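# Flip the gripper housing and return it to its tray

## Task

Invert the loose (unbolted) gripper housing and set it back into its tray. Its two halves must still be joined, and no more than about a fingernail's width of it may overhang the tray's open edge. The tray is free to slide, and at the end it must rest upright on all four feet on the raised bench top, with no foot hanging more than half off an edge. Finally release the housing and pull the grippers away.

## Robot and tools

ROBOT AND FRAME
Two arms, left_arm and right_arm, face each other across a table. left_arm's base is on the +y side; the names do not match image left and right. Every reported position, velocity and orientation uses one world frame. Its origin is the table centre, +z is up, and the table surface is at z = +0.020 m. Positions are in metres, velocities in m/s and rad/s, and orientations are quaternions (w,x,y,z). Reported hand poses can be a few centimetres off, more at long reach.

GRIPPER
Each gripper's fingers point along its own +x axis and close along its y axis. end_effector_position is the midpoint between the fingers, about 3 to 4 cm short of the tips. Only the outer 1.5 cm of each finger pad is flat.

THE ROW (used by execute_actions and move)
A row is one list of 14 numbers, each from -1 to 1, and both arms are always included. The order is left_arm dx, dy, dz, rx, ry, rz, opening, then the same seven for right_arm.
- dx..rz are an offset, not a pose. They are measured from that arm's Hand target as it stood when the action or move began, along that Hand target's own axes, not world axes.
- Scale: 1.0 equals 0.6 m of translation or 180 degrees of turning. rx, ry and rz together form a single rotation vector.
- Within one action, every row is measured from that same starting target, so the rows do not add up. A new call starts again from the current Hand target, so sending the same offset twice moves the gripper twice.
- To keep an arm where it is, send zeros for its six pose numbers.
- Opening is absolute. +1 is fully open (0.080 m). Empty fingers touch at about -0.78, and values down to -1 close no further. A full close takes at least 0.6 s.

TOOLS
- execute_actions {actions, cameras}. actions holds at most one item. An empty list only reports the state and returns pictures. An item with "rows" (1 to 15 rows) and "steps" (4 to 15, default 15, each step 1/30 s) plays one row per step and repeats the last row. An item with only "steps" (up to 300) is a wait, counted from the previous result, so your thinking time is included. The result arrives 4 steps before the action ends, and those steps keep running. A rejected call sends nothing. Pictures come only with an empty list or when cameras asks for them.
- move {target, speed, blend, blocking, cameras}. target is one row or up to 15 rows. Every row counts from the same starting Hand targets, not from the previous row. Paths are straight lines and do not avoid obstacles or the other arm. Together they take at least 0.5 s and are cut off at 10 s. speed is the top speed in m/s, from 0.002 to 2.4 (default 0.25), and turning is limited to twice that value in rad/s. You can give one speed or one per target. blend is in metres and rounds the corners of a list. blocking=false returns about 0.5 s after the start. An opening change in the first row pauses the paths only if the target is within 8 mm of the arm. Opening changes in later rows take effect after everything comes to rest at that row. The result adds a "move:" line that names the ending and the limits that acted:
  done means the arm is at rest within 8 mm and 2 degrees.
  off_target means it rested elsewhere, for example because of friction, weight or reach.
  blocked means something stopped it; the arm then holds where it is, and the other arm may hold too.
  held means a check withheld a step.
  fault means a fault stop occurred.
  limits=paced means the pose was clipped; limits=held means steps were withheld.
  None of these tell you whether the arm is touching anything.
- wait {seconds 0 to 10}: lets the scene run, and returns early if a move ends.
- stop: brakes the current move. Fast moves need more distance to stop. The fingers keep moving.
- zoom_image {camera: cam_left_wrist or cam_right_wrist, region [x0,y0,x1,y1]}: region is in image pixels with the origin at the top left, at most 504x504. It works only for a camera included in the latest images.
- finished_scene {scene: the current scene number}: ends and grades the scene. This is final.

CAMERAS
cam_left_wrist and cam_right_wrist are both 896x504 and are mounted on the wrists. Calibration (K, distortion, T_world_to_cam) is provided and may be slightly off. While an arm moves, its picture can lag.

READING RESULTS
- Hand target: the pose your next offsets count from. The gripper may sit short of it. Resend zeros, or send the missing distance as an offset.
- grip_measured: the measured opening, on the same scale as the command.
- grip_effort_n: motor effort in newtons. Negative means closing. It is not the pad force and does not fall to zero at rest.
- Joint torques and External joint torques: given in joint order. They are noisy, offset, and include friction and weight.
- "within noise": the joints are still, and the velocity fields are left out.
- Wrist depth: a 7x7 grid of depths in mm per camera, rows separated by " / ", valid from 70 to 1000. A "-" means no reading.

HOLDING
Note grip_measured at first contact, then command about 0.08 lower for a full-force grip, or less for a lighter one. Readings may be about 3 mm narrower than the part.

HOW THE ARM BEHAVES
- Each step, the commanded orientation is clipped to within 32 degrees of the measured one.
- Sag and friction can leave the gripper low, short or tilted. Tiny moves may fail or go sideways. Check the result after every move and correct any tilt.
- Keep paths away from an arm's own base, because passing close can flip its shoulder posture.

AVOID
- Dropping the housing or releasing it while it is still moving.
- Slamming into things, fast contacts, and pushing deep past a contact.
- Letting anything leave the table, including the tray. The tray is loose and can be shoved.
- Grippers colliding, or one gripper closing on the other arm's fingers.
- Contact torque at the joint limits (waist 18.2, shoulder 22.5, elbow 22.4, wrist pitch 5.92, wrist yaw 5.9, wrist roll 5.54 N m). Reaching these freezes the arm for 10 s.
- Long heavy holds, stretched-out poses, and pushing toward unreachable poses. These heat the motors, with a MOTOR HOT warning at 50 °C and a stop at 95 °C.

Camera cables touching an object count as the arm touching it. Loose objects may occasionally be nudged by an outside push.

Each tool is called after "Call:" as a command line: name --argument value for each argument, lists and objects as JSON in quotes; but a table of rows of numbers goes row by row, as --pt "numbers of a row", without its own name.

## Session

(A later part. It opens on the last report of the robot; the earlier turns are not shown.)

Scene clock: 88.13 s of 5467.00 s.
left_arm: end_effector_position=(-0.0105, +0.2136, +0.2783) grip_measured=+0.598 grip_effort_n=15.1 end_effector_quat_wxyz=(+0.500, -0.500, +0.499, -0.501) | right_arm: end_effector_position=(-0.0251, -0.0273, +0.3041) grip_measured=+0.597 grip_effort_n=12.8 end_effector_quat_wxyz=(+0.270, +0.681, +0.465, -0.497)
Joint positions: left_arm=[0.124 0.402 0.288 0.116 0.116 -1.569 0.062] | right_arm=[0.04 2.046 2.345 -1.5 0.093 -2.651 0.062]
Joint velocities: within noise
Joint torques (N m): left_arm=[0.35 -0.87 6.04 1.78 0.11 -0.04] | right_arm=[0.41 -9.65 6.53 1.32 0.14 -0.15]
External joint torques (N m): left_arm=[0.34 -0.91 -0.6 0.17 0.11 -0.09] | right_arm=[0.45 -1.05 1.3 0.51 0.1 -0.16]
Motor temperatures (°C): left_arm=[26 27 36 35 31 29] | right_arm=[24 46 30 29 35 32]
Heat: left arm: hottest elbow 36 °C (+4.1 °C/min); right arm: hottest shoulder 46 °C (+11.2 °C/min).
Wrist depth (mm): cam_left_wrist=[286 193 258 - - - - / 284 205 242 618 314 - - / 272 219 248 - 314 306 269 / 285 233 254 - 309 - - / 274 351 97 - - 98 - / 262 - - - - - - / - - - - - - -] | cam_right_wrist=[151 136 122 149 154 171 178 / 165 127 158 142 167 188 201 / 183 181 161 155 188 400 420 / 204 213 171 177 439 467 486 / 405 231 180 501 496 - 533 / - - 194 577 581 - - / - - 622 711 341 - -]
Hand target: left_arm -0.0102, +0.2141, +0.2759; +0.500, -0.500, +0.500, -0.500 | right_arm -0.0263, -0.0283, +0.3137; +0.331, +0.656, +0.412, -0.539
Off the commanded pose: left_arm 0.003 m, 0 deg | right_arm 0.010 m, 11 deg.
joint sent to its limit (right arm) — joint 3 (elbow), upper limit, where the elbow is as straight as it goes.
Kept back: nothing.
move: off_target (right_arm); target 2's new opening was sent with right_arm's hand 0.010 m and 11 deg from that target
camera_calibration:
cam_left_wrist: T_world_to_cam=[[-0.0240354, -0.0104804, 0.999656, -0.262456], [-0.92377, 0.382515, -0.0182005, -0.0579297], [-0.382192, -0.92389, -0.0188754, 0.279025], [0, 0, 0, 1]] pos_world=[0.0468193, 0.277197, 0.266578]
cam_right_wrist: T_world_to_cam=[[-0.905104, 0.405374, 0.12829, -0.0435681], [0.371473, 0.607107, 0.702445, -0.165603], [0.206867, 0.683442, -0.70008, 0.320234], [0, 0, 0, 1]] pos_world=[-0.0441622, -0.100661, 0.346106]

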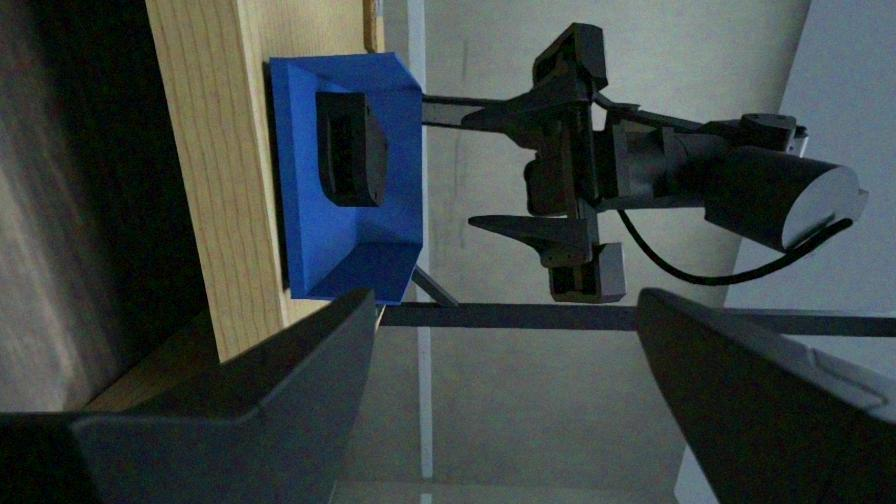

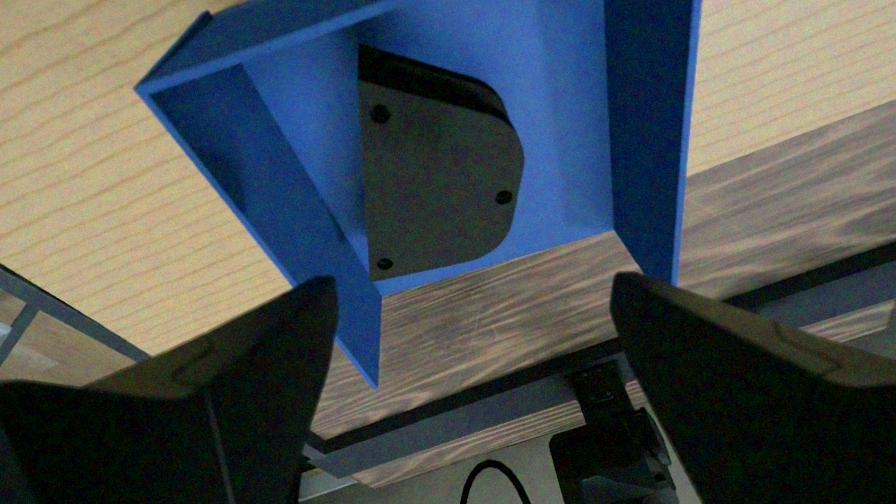

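Call:
move --target '[0,0,0,0,0,0,0.6,0.095,0,0,-0.0151,0,0,0.58]' --speed 0.1

Call:
zoom_image --camera "cam_left_wrist" --region '[250, 40, 550, 320]'

Scene clock: 89.80 s of 5467.00 s.
left_arm: end_effector_position=(-0.0105, +0.2136, +0.2783) grip_measured=+0.598 grip_effort_n=14.7 end_effector_quat_wxyz=(+0.500, -0.500, +0.499, -0.501) | right_arm: end_effector_position=(-0.0228, -0.0195, +0.2586) grip_measured=+0.583 grip_effort_n=-16.5 end_effector_quat_wxyz=(+0.330, +0.657, +0.440, -0.516)
Joint positions: left_arm=[0.124 0.402 0.288 0.116 0.116 -1.569 0.062] | right_arm=[0.033 2.149 2.345 -1.531 0.091 -2.698 0.061]
Joint velocities: within noise
Joint torques (N m): left_arm=[0.36 -0.86 6.04 1.77 0.11 -0.04] | right_arm=[-0.31 -7.99 6.59 0.75 -0.03 -0.17]
External joint torques (N m): left_arm=[0.37 -0.9 -0.59 0.16 0.1 -0.09] | right_arm=[-0.44 1.35 1.27 0.13 -0.06 -0.17]
Motor temperatures (°C): left_arm=[26 27 36 35 31 29] | right_arm=[24 46 30 29 35 32]
Heat: left arm: hottest elbow 36 °C (+3.0 °C/min); right arm: hottest shoulder 46 °C (+11.0 °C/min).
Wrist depth (mm): cam_left_wrist=[285 193 258 - - - - / 285 204 242 305 485 - - / 272 218 247 - 293 254 - / 285 232 254 310 - 243 - / 274 351 97 803 799 98 - / 264 - - - - - - / - - - - - - -] | cam_right_wrist=[118 117 116 104 111 108 - / - 101 119 117 120 113 80 / - 104 126 105 130 128 98 / - 92 128 111 118 140 162 / 172 - 91 129 127 - 391 / - - 132 435 444 - - / - - 131 507 499 - -]
Hand target: left_arm -0.0102, +0.2141, +0.2759; +0.500, -0.500, +0.500, -0.500 | right_arm -0.0217, -0.0178, +0.2579; +0.346, +0.648, +0.425, -0.529
Off the commanded pose: left_arm 0.003 m, 0 deg | right_arm 0.002 m, 3 deg.
joint sent to its limit (right arm) — joint 3 (elbow), upper limit, where the elbow is as straight as it goes.
Kept back: nothing.
move: off_target (right_arm)
camera_calibration:
cam_left_wrist: T_world_to_cam=[[-0.0240354, -0.0104804, 0.999656, -0.262456], [-0.92377, 0.382515, -0.0182005, -0.0579297], [-0.382192, -0.92389, -0.0188754, 0.279025], [0, 0, 0, 1]] pos_world=[0.0468193, 0.277197, 0.266578]
cam_right_wrist: T_world_to_cam=[[-0.921739, 0.383644, 0.0567049, -0.0211108], [0.334359, 0.712074, 0.617378, -0.116014], [0.196475, 0.58802, -0.784621, 0.302304], [0, 0, 0, 1]] pos_world=[-0.0400636, -0.0870515, 0.310016]

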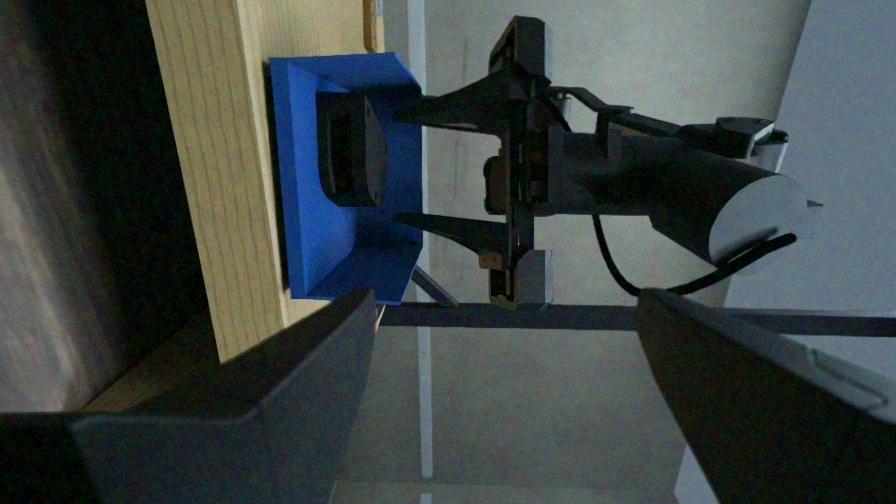

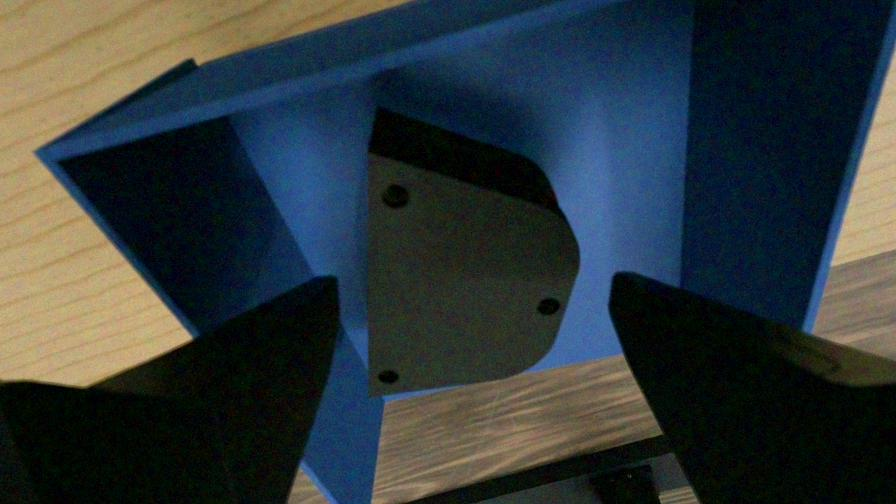

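Scaled by 1.680.

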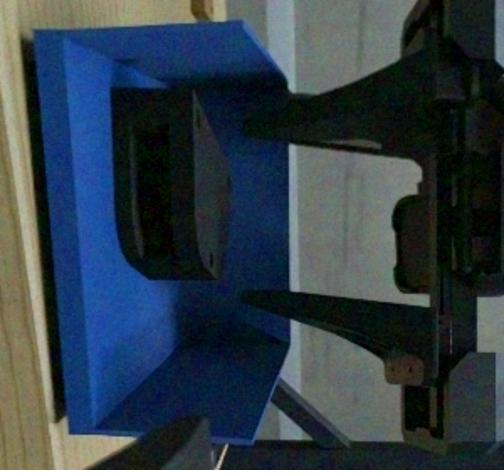

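Call:
move --target '[0,0,0,0,0,0,0.6,0.055,0,0,0,0,0,0.58]' --speed 0.06

Call:
zoom_image --camera "cam_left_wrist" --region '[250, 40, 550, 320]'

Scene clock: 90.93 s of 5467.00 s.
left_arm: end_effector_position=(-0.0105, +0.2136, +0.2783) grip_measured=+0.598 grip_effort_n=14.7 end_effector_quat_wxyz=(+0.500, -0.500, +0.499, -0.501) | right_arm: end_effector_position=(-0.0202, -0.0123, +0.2300) grip_measured=+0.583 grip_effort_n=-16.0 end_effector_quat_wxyz=(+0.343, +0.650, +0.427, -0.526)
Joint positions: left_arm=[0.124 0.402 0.288 0.116 0.116 -1.569 0.062] | right_arm=[0.026 2.183 2.286 -1.481 0.089 -2.7 0.061]
Joint velocities: within noise
Joint torques (N m): left_arm=[0.34 -0.83 6.01 1.77 0.12 -0.03] | right_arm=[-0.3 -8.34 5.16 1 -0.04 -0.15]
External joint torques (N m): left_arm=[0.33 -0.84 -0.64 0.16 0.12 -0.08] | right_arm=[-0.3 1.29 -0.24 0.46 -0.08 -0.15]
Motor temperatures (°C): left_arm=[26 27 35 35 31 29] | right_arm=[24 46 30 29 35 32]
Heat: left arm: hottest elbow 35 °C (+2.0 °C/min); right arm: hottest shoulder 46 °C (+11.0 °C/min).
Wrist depth (mm): cam_left_wrist=[285 193 258 - - - - / 285 204 242 280 511 - - / 272 218 248 339 279 228 - / 286 232 253 274 - 228 - / 274 354 97 808 - 98 - / 262 - - - - - - / - - - - - - -] | cam_right_wrist=[96 - - 86 86 83 - / - 91 90 91 91 94 77 / - 96 - 95 101 101 79 / - 90 106 79 81 112 91 / - - 90 86 87 - 89 / - - 83 97 100 - - / - - 111 112 436 - -]
Hand target: left_arm -0.0102, +0.2141, +0.2759; +0.500, -0.500, +0.500, -0.500 | right_arm -0.0190, -0.0117, +0.2255; +0.346, +0.648, +0.425, -0.529
Off the commanded pose: left_arm 0.003 m, 0 deg | right_arm 0.005 m, 1 deg.
Kept back: nothing.
move: done
camera_calibration:
cam_left_wrist: T_world_to_cam=[[-0.0240354, -0.0104804, 0.999656, -0.262456], [-0.92377, 0.382515, -0.0182005, -0.0579297], [-0.382192, -0.92389, -0.0188754, 0.279025], [0, 0, 0, 1]] pos_world=[0.0468193, 0.277197, 0.266578]
cam_right_wrist: T_world_to_cam=[[-0.920135, 0.389538, 0.0401356, -0.0159999], [0.337309, 0.736329, 0.586552, -0.0969212], [0.198931, 0.553245, -0.808917, 0.280258], [0, 0, 0, 1]] pos_world=[-0.0377818, -0.077453, 0.284197]

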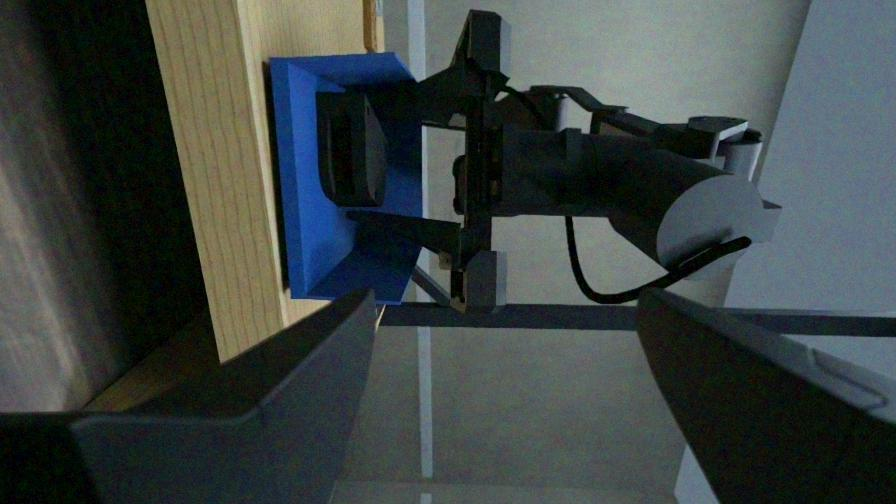

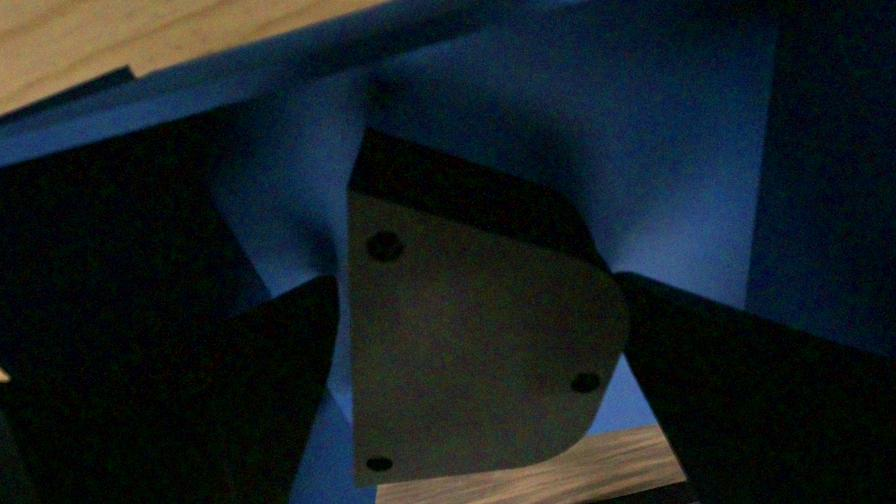

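Scaled by 1.680.

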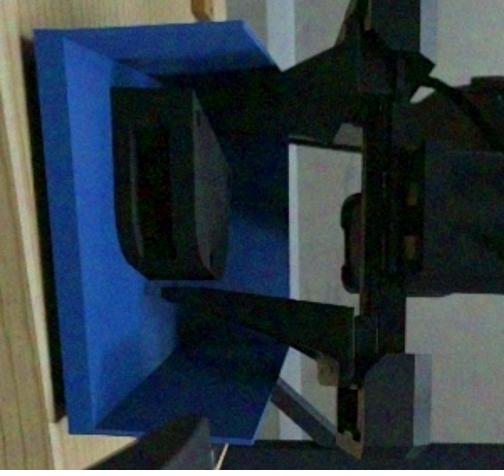

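Call:
move --pt "0 0 0 0 0 0 0.6 0.010 0 0 0 0 0 0.58" --pt "0 0 0 0 0 0 0.6 0.0095 0 0 0 0 0 0.25" --speed 0.05

Call:
zoom_image --camera "cam_left_wrist" --region '[250, 40, 550, 320]'

Scene clock: 92.37 s of 5467.00 s.
left_arm: end_effector_position=(-0.0105, +0.2136, +0.2783) grip_measured=+0.598 grip_effort_n=14.7 end_effector_quat_wxyz=(+0.500, -0.500, +0.499, -0.501) | right_arm: end_effector_position=(-0.0203, -0.0097, +0.2237) grip_measured=+0.322 grip_effort_n=-83.5 end_effector_quat_wxyz=(+0.342, +0.650, +0.428, -0.527)
Joint positions: left_arm=[0.124 0.402 0.288 0.116 0.116 -1.569 0.062] | right_arm=[0.025 2.183 2.259 -1.452 0.085 -2.702 0.05]
Joint velocities: within noise
Joint torques (N m): left_arm=[0.34 -0.84 6.03 1.76 0.1 -0.03] | right_arm=[-0.31 -8.74 4.64 0.82 0.07 -0.14]
External joint torques (N m): left_arm=[0.33 -0.88 -0.59 0.17 0.1 -0.08] | right_arm=[-0.34 0.95 -0.82 0.28 0.04 -0.14]
Motor temperatures (°C): left_arm=[26 27 35 35 31 29] | right_arm=[24 46 30 29 35 32]
Heat: left arm: hottest elbow 35 °C (+2.0 °C/min); right arm: hottest shoulder 46 °C (+11.1 °C/min).
Wrist depth (mm): cam_left_wrist=[285 193 257 - - - - / 285 204 242 282 512 - - / 273 218 247 309 278 230 - / 285 232 254 291 - 227 - / 275 351 97 800 - 98 - / 262 - - - - - - / - - - - - - -] | cam_right_wrist=[- - - 80 - - - / - 85 84 86 86 87 77 / - 93 - - 95 97 79 / - 97 - 72 74 103 91 / - - - - 78 112 89 / - - 87 89 88 78 - / - - 79 102 103 - -]
Hand target: left_arm -0.0102, +0.2141, +0.2759; +0.500, -0.500, +0.500, -0.500 | right_arm -0.0186, -0.0107, +0.2199; +0.346, +0.648, +0.425, -0.529
Off the commanded pose: left_arm 0.003 m, 0 deg | right_arm 0.004 m, 1 deg.
Kept back: nothing.
move: done
camera_calibration:
cam_left_wrist: T_world_to_cam=[[-0.0240354, -0.0104804, 0.999656, -0.262456], [-0.92377, 0.382515, -0.0182005, -0.0579297], [-0.382192, -0.92389, -0.0188754, 0.279025], [0, 0, 0, 1]] pos_world=[0.0468193, 0.277197, 0.266578]
cam_right_wrist: T_world_to_cam=[[-0.920382, 0.388571, 0.0436994, -0.0176759], [0.338439, 0.735651, 0.586751, -0.0951032], [0.195847, 0.554824, -0.808588, 0.273588], [0, 0, 0, 1]] pos_world=[-0.0376632, -0.0749624, 0.277795]

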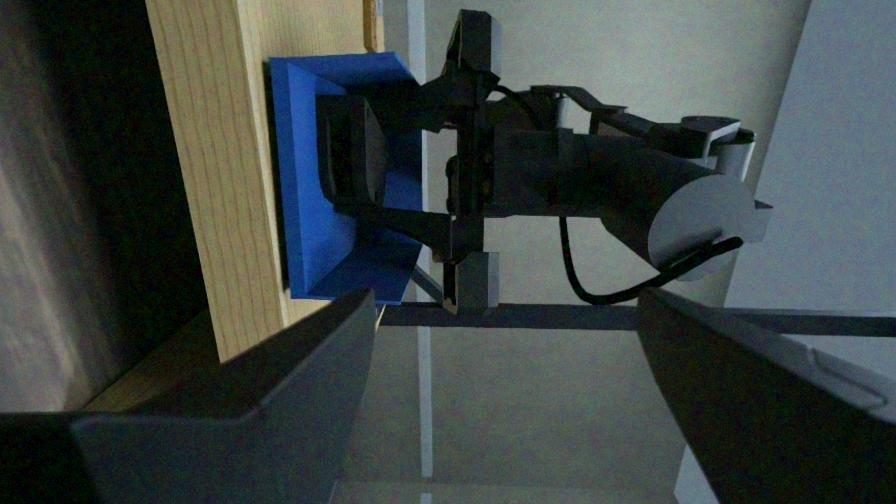

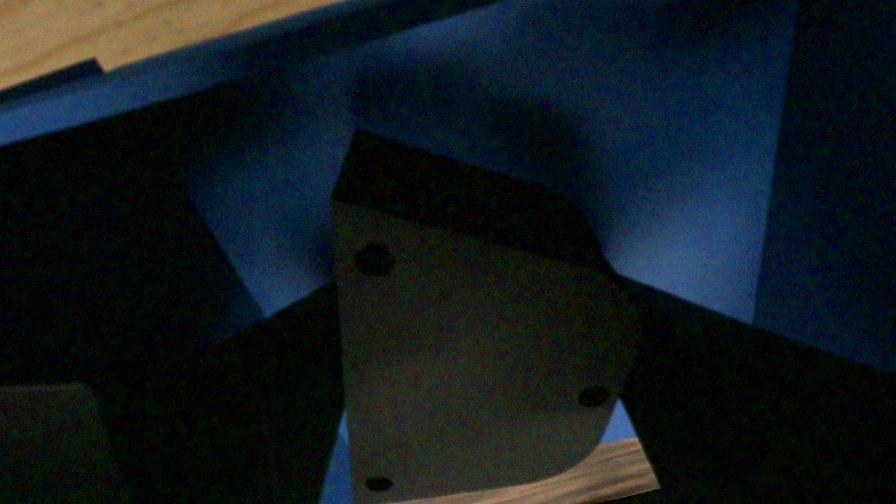

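Scaled by 1.680.

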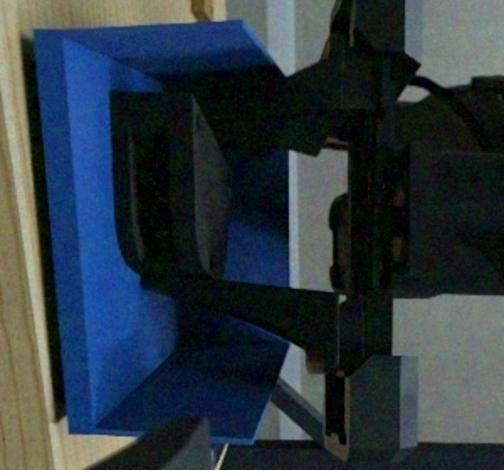

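Call:
move --pt "0 0 0 0 0 0 0.6 -0.098 0 -0.02 0 0 0 0.24" --pt "0 0 0 0 0 0 0.6 -0.1287 0.0315 0.0505 0 0 0 0.24" --speed 0.08 --blend 0.015

Call:
zoom_image --camera "cam_left_wrist" --region '[250, 40, 750, 340]'

Scene clock: 94.40 s of 5467.00 s.
left_arm: end_effector_position=(-0.0105, +0.2136, +0.2783) grip_measured=+0.598 grip_effort_n=14.7 end_effector_quat_wxyz=(+0.500, -0.500, +0.499, -0.501) | right_arm: end_effector_position=(-0.0184, -0.0567, +0.2848) grip_measured=+0.322 grip_effort_n=-83.5 end_effector_quat_wxyz=(+0.332, +0.655, +0.439, -0.518)
Joint positions: left_arm=[0.124 0.402 0.288 0.116 0.116 -1.569 0.062] | right_arm=[0.025 2.011 2.246 -1.575 0.086 -2.707 0.05]
Joint velocities: within noise
Joint torques (N m): left_arm=[0.32 -0.89 6.03 1.77 0.12 -0.03] | right_arm=[0.34 -9.31 5.05 0.7 0.11 0.12]
External joint torques (N m): left_arm=[0.32 -0.91 -0.65 0.16 0.11 -0.09] | right_arm=[0.28 -0.91 -0.16 0.1 0.08 0.12]
Motor temperatures (°C): left_arm=[26 27 35 35 31 29] | right_arm=[24 46 30 29 35 32]
Heat: left arm: hottest elbow 35 °C (+2.0 °C/min); right arm: hottest shoulder 46 °C (+10.1 °C/min).
Wrist depth (mm): cam_left_wrist=[284 194 257 - - - - / 284 205 251 331 327 - - / 272 218 252 342 324 284 - / 284 232 253 - - - - / 274 351 97 - - 98 - / 263 - - - - - - / - - - - - - -] | cam_right_wrist=[141 144 145 147 147 148 152 / 155 156 157 154 133 113 164 / 169 171 - - 160 144 180 / 186 189 - 72 76 158 203 / 209 205 - - 78 138 437 / - - 87 89 88 78 - / - - 79 102 103 - -]
Hand target: left_arm -0.0102, +0.2141, +0.2759; +0.500, -0.500, +0.500, -0.500 | right_arm -0.0194, -0.0596, +0.2895; +0.346, +0.648, +0.425, -0.529
Off the commanded pose: left_arm 0.003 m, 0 deg | right_arm 0.006 m, 3 deg.
joint sent to its limit (right arm) — joint 4 (wrist pitch), lower limit.
Kept back: nothing.
move: off_target (right_arm)
camera_calibration:
cam_left_wrist: T_world_to_cam=[[-0.0240354, -0.0104804, 0.999656, -0.262456], [-0.92377, 0.382515, -0.0182005, -0.0579297], [-0.382192, -0.92389, -0.0188754, 0.279025], [0, 0, 0, 1]] pos_world=[0.0468193, 0.277197, 0.266578]
cam_right_wrist: T_world_to_cam=[[-0.922227, 0.382483, 0.056606, -0.0044318], [0.33471, 0.716449, 0.612103, -0.105316], [0.193563, 0.583444, -0.78875, 0.344635], [0, 0, 0, 1]] pos_world=[-0.0355455, -0.123927, 0.336547]

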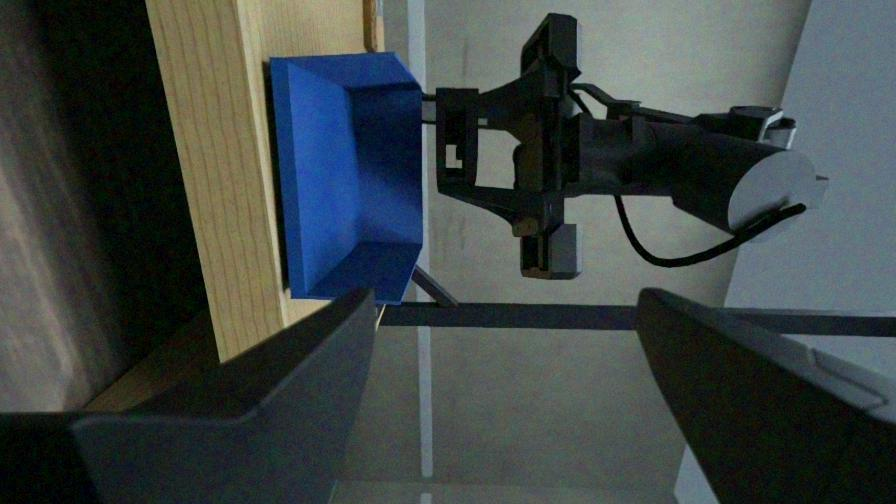

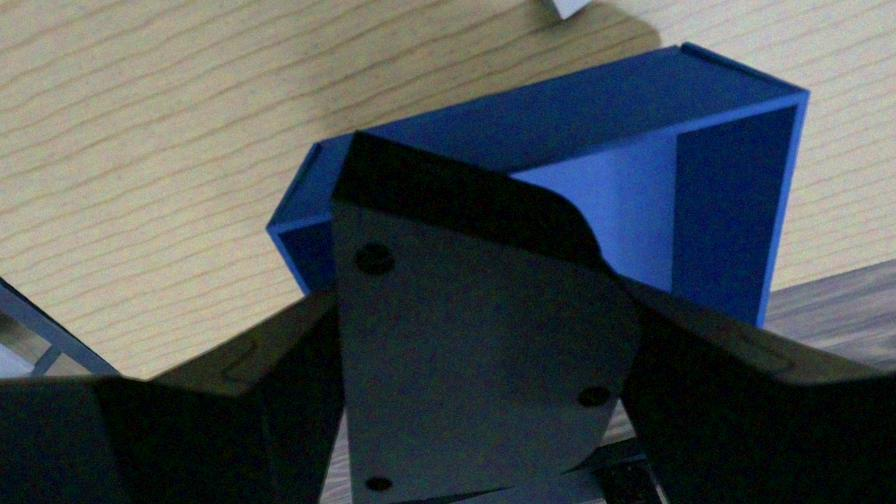

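Scaled by 1.008.

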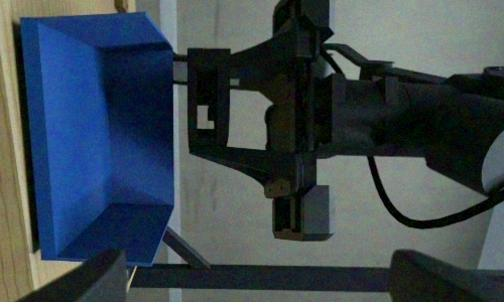

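Call:
move --target '[0.307,0.007,0,0,0,0,0.6,0,0,0,0,0,0,0.24]' --speed 0.15

Call:
move --target '[0.030,0,0,0,0,0,0.6,0,0,0,0,0,0,0.24]' --speed 0.05

Scene clock: 96.30 s of 5467.00 s.
left_arm: end_effector_position=(-0.0095, +0.0332, +0.2652) grip_measured=+0.598 grip_effort_n=15.1 end_effector_quat_wxyz=(+0.505, -0.495, +0.504, -0.496) | right_arm: end_effector_position=(-0.0184, -0.0567, +0.2845) grip_measured=+0.322 grip_effort_n=-83.5 end_effector_quat_wxyz=(+0.332, +0.654, +0.439, -0.518)
Joint positions: left_arm=[0.052 1.476 0.665 0.794 0.043 -1.569 0.062] | right_arm=[0.025 2.011 2.245 -1.575 0.086 -2.707 0.05]
Joint velocities: within noise
Joint torques (N m): left_arm=[-0.19 -5.12 8.29 2.2 -0.12 -0.04] | right_arm=[0.35 -9.31 4.99 0.71 0.11 0.11]
External joint torques (N m): left_arm=[-0.19 0.07 2.42 0.61 -0.11 -0.09] | right_arm=[0.35 -0.97 -0.19 0.12 0.07 0.11]
Motor temperatures (°C): left_arm=[26 27 35 35 31 29] | right_arm=[24 47 30 29 35 32]
Heat: left arm: hottest elbow 35 °C (+1.0 °C/min); right arm: hottest shoulder 47 °C (+10.1 °C/min).
Wrist depth (mm): cam_left_wrist=[- 123 249 - - 142 - / - 97 145 491 421 144 - / 83 110 168 169 142 163 243 / - 112 175 177 219 163 149 / - 99 97 184 145 98 159 / - - 176 637 635 - - / - - 148 - - - -] | cam_right_wrist=[141 144 145 147 147 148 152 / 155 156 157 154 133 112 164 / 169 171 - 115 160 144 181 / 186 189 - 72 76 159 202 / 209 204 - - 78 138 433 / - - 87 89 88 78 - / - - 79 102 103 - -]
Hand target: left_arm -0.0102, +0.0299, +0.2716; +0.500, -0.500, +0.500, -0.500 | right_arm -0.0194, -0.0596, +0.2895; +0.346, +0.648, +0.425, -0.529
Off the commanded pose: left_arm 0.007 m, 1 deg | right_arm 0.006 m, 3 deg.
joint sent to its limit (right arm) — joint 4 (wrist pitch), lower limit.
Kept back: nothing.
move: off_target (right_arm)
camera_calibration:
cam_left_wrist: T_world_to_cam=[[-0.0229179, -0.0307119, 0.999266, -0.250413], [-0.923936, 0.382431, -0.00943641, 0.00948742], [-0.381861, -0.923473, -0.0371404, 0.117295], [0, 0, 0, 1]] pos_world=[0.0478172, 0.097, 0.254675]
cam_right_wrist: T_world_to_cam=[[-0.92221, 0.382583, 0.0562026, -0.00427963], [0.334692, 0.716931, 0.611548, -0.105014], [0.193675, 0.582786, -0.789209, 0.344634], [0, 0, 0, 1]] pos_world=[-0.0355462, -0.123923, 0.33645]

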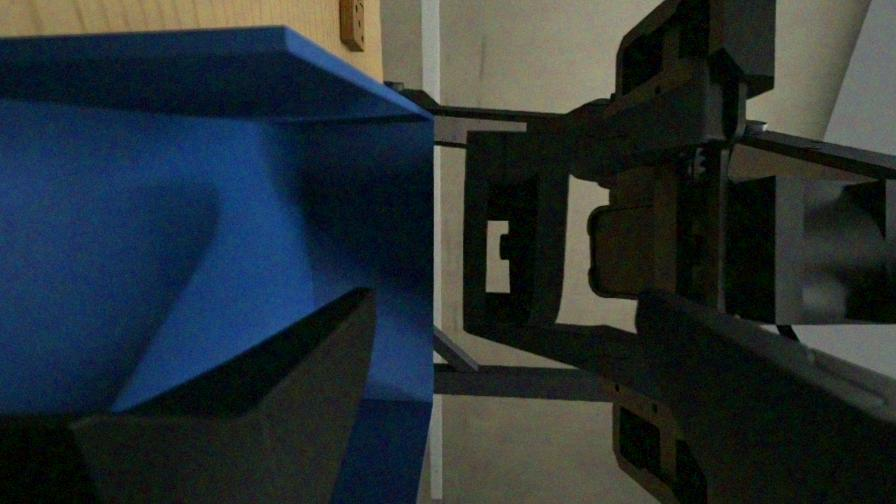

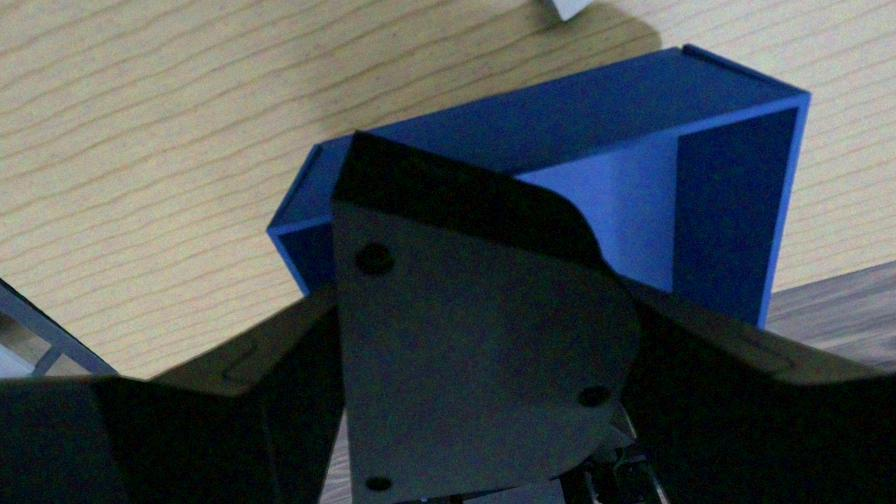

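Scene clock: 97.00 s of 5467.00 s.
left_arm: end_effector_position=(-0.0101, +0.0216, +0.2635) grip_measured=+0.598 grip_effort_n=14.2 end_effector_quat_wxyz=(+0.505, -0.493, +0.507, -0.496) | right_arm: end_effector_position=(-0.0184, -0.0567, +0.2845) grip_measured=+0.322 grip_effort_n=-83.5 end_effector_quat_wxyz=(+0.332, +0.654, +0.439, -0.518)
Joint positions: left_arm=[0.051 1.524 0.706 0.794 0.046 -1.569 0.062] | right_arm=[0.025 2.011 2.245 -1.575 0.086 -2.707 0.05]
Joint velocities: within noise
Joint torques (N m): left_arm=[-0.28 -2.64 11.3 2.54 -0.32 -0.03] | right_arm=[0.35 -9.31 4.99 0.7 0.12 0.1]
External joint torques (N m): left_arm=[-0.26 2.8 5.45 0.96 -0.32 -0.08] | right_arm=[0.34 -1.06 -0.17 0.1 0.09 0.1]
Motor temperatures (°C): left_arm=[26 27 35 35 31 29] | right_arm=[24 47 30 29 35 32]
Heat: left arm: hottest elbow 35 °C (+1.0 °C/min); right arm: hottest shoulder 47 °C (+10.0 °C/min).
Wrist depth (mm): cam_left_wrist=[- - 241 - - 156 - / - 101 123 469 - 131 - / 81 102 159 158 107 156 256 / - 109 166 168 213 155 138 / - 97 97 171 128 98 141 / - - 178 618 139 - - / - - 150 - - 81 -] | cam_right_wrist=[141 143 145 147 147 148 152 / 154 156 157 153 134 113 164 / 169 170 - 115 160 144 181 / 186 190 - 72 76 158 203 / 209 205 - - 78 138 435 / - - 87 89 88 78 - / - - 79 102 103 - -]
Hand target: left_arm -0.0102, +0.0119, +0.2715; +0.500, -0.500, +0.500, -0.500 | right_arm -0.0194, -0.0596, +0.2895; +0.346, +0.648, +0.425, -0.529
Off the commanded pose: left_arm 0.013 m, 1 deg | right_arm 0.006 m, 3 deg.
joint sent to its limit (right arm) — joint 4 (wrist pitch), lower limit.
Kept back: nothing.
move: off_target (left_arm, right_arm)
camera_calibration:
cam_left_wrist: T_world_to_cam=[[-0.0227662, -0.0362825, 0.999082, -0.248895], [-0.922171, 0.38672, -0.00696958, 0.0125338], [-0.386112, -0.921483, -0.0422628, 0.107607], [0, 0, 0, 1]] pos_world=[0.0474401, 0.0852802, 0.253302]
cam_right_wrist: T_world_to_cam=[[-0.92221, 0.382583, 0.0562026, -0.00427963], [0.334692, 0.716931, 0.611548, -0.105014], [0.193675, 0.582786, -0.789209, 0.344634], [0, 0, 0, 1]] pos_world=[-0.0355462, -0.123923, 0.33645]

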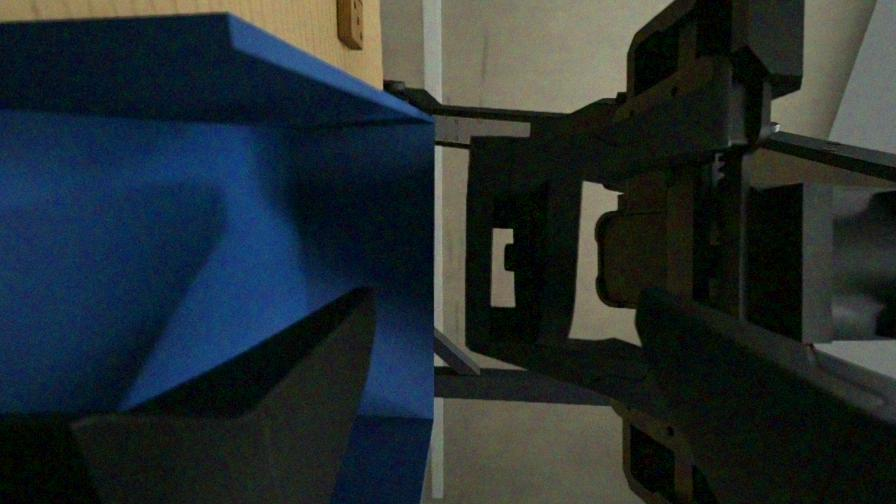

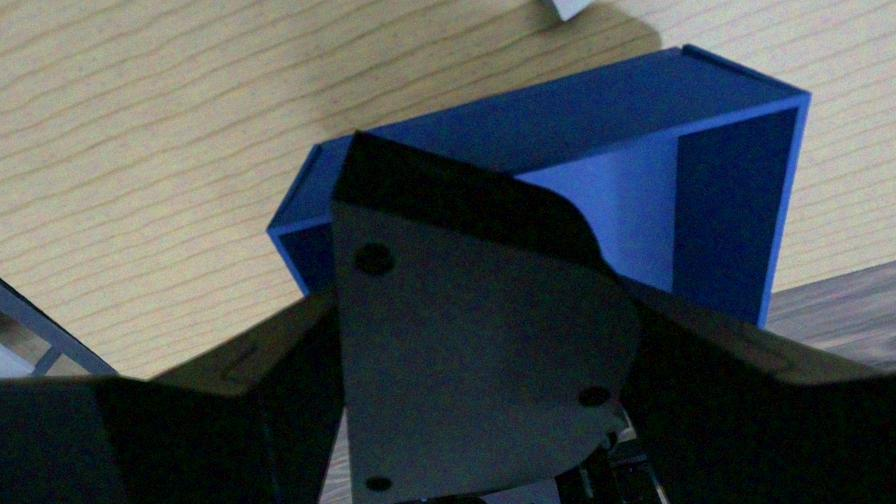

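Call:
move --target '[-0.2,0,-0.05,0,0,0,0.6,0,0,0,0,0,0,0.24]'

Scene clock: 98.80 s of 5467.00 s.
left_arm: end_effector_position=(-0.0399, +0.1298, +0.2725) grip_measured=+0.598 grip_effort_n=14.2 end_effector_quat_wxyz=(+0.501, -0.499, +0.500, -0.500) | right_arm: end_effector_position=(-0.0184, -0.0568, +0.2844) grip_measured=+0.322 grip_effort_n=-83.5 end_effector_quat_wxyz=(+0.333, +0.654, +0.439, -0.518)
Joint positions: left_arm=[-0.094 0.995 0.384 0.61 -0.103 -1.569 0.062] | right_arm=[0.025 2.011 2.244 -1.575 0.086 -2.707 0.05]
Joint velocities: within noise
Joint torques (N m): left_arm=[-0.14 -3.88 5.63 1.74 -0.14 -0.03] | right_arm=[0.35 -9.31 5 0.7 0.11 0.11]
External joint torques (N m): left_arm=[-0.15 -1.53 -0.63 0.19 -0.14 -0.08] | right_arm=[0.3 -0.94 -0.2 0.11 0.08 0.1]
Motor temperatures (°C): left_arm=[26 27 35 35 31 29] | right_arm=[24 48 30 29 35 32]
Heat: left arm: hottest elbow 35 °C (+1.0 °C/min); right arm: hottest shoulder 48 °C (+11.0 °C/min).
Wrist depth (mm): cam_left_wrist=[117 126 198 242 229 - - / 123 129 224 246 244 231 214 / - 133 226 257 232 251 195 / 138 139 226 - 243 - - / 148 144 105 - - 98 - / 243 - - - - - - / - - - - - - -] | cam_right_wrist=[140 144 145 147 147 148 152 / 155 156 157 154 134 113 164 / 169 170 - 115 160 143 180 / 186 189 - 72 76 159 203 / 209 205 - - 78 138 434 / - - 87 89 88 78 - / - - 79 102 103 - -]
Hand target: left_arm -0.0403, +0.1319, +0.2717; +0.500, -0.500, +0.500, -0.500 | right_arm -0.0194, -0.0596, +0.2894; +0.346, +0.648, +0.425, -0.529
Off the commanded pose: left_arm 0.002 m, 0 deg | right_arm 0.006 m, 3 deg.
joint sent to its limit (right arm) — joint 4 (wrist pitch), lower limit.
Kept back: nothing.
move: off_target (right_arm)
camera_calibration:
cam_left_wrist: T_world_to_cam=[[-0.0237307, -0.0138626, 0.999622, -0.257701], [-0.923752, 0.382631, -0.0166233, -0.0535714], [-0.382256, -0.923797, -0.0218857, 0.191028], [0, 0, 0, 1]] pos_world=[0.0174195, 0.193397, 0.260894]
cam_right_wrist: T_world_to_cam=[[-0.922207, 0.382612, 0.0560661, -0.00422517], [0.3347, 0.717152, 0.611285, -0.104839], [0.193677, 0.582496, -0.789422, 0.344591], [0, 0, 0, 1]] pos_world=[-0.0355462, -0.123921, 0.336351]

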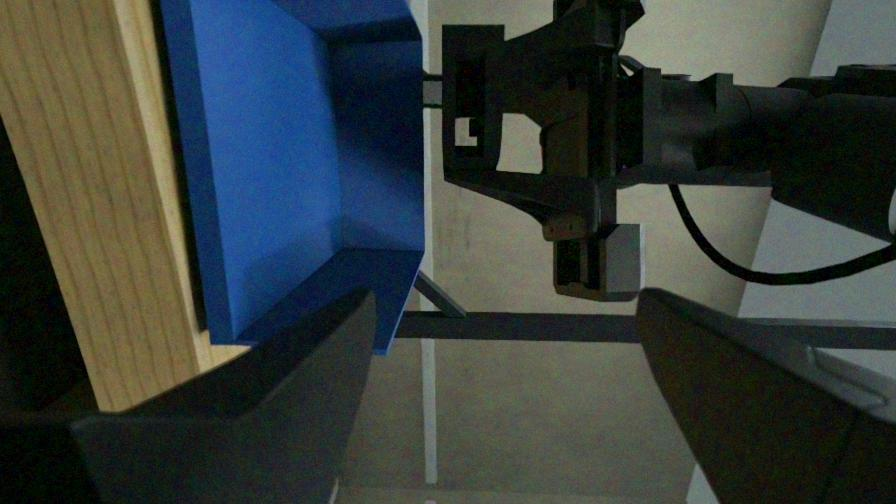

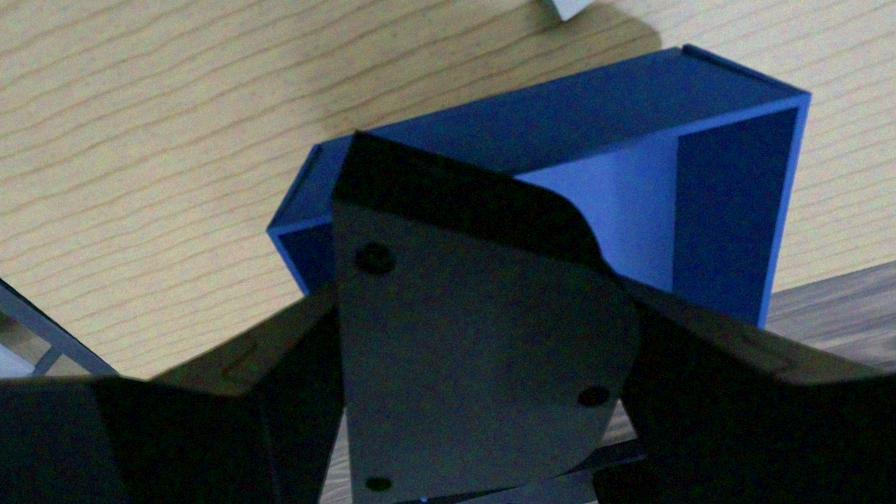

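Call:
move --pt "-0.12 -0.1 0.05 0.5 0 0 0.6 -0.049 0 -0.01 0 0 0 0.24" --pt "-0.12 -0.1 0.05 1.0 0 0 0.6 -0.049 0 -0.01 0 0 0 0.24" --speed 0.5

Scene clock: 103.10 s of 5467.00 s.
left_arm: end_effector_position=(-0.0103, +0.2021, +0.3218) grip_measured=+0.598 grip_effort_n=13.7 end_effector_quat_wxyz=(+0.497, +0.503, -0.492, -0.508) | right_arm: end_effector_position=(-0.0183, -0.0576, +0.3103) grip_measured=+0.322 grip_effort_n=-83.5 end_effector_quat_wxyz=(+0.306, +0.666, +0.460, -0.501)
Joint positions: left_arm=[0.113 0.527 0.493 0.011 0.104 1.563 0.062] | right_arm=[0.025 1.979 2.293 -1.575 0.087 -2.709 0.05]
Joint velocities: within noise
Joint torques (N m): left_arm=[0.4 -1.25 9.36 1.76 0.12 0.15] | right_arm=[0.4 -9.12 6.78 0.84 0.15 -0.11]
External joint torques (N m): left_arm=[0.4 -1.05 2.95 0.21 0.12 0.2] | right_arm=[0.41 -1.16 1.73 0.13 0.11 -0.11]
Motor temperatures (°C): left_arm=[26 27 36 35 31 29] | right_arm=[24 48 30 29 35 32]
Heat: left arm: hottest elbow 36 °C (+2.0 °C/min); right arm: hottest shoulder 48 °C (+10.2 °C/min).
Wrist depth (mm): cam_left_wrist=[- - - - 650 241 181 / - 253 306 284 319 251 191 / - - - 329 333 250 202 / - - - - 511 239 220 / - - 97 - - 98 306 / - - - - - - - / - - - - - - -] | cam_right_wrist=[163 163 166 166 150 143 180 / 175 180 171 140 177 161 200 / 193 198 - - 192 192 223 / 217 222 - 72 76 214 456 / - 241 - - 78 485 514 / - - 87 89 88 78 - / - - 79 102 103 - -]
Hand target: left_arm -0.0101, +0.2039, +0.3318; +0.500, +0.500, -0.500, -0.500 | right_arm -0.0193, -0.0597, +0.3195; +0.346, +0.648, +0.425, -0.529
Off the commanded pose: left_arm 0.010 m, 1 deg | right_arm 0.009 m, 7 deg.
joint sent to its limit (right arm) — joint 4 (wrist pitch), lower limit.
Kept back: nothing.
move: off_target (left_arm, right_arm)
camera_calibration:
cam_left_wrist: T_world_to_cam=[[0.011983, 0.00981645, -0.99988, 0.333737], [0.924211, 0.381594, 0.0148225, -0.043981], [0.381693, -0.924278, -0.00449983, 0.272633], [0, 0, 0, 1]] pos_world=[-0.0674137, 0.265496, 0.335575]
cam_right_wrist: T_world_to_cam=[[-0.922703, 0.375284, 0.0882102, -0.0155551], [0.334713, 0.666336, 0.666306, -0.140105], [0.191277, 0.644327, -0.740443, 0.353799], [0, 0, 0, 1]] pos_world=[-0.035131, -0.128767, 0.356693]

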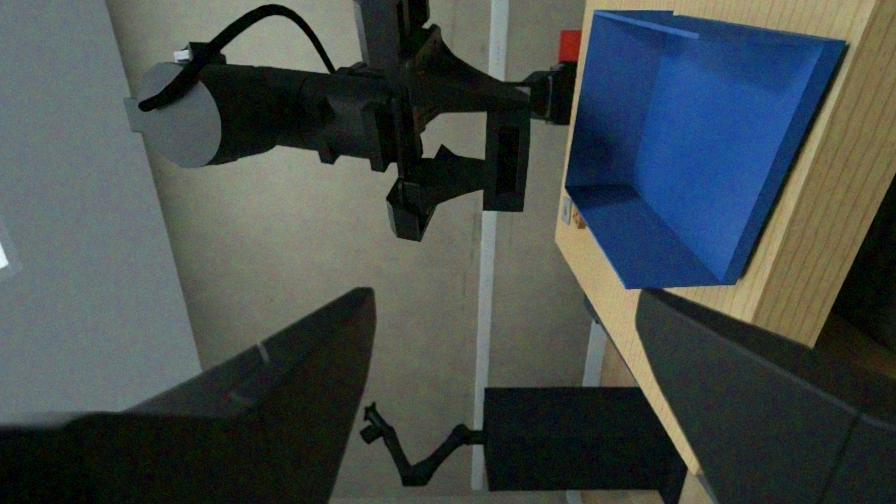

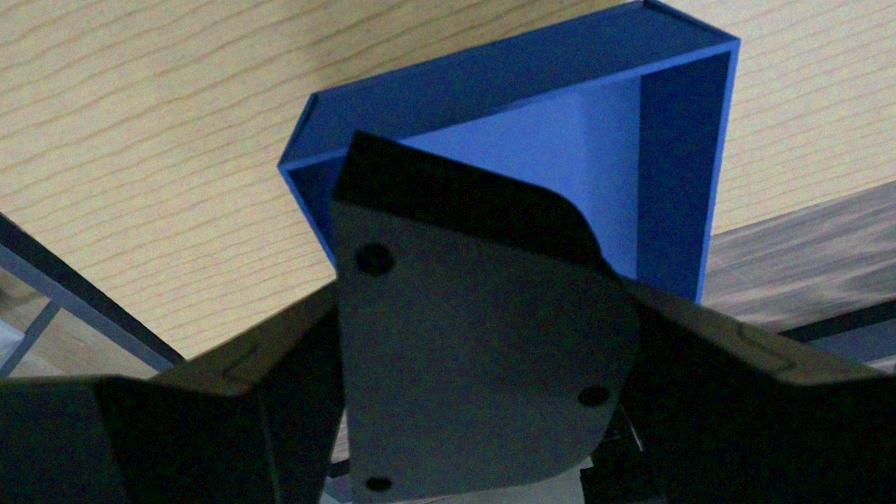

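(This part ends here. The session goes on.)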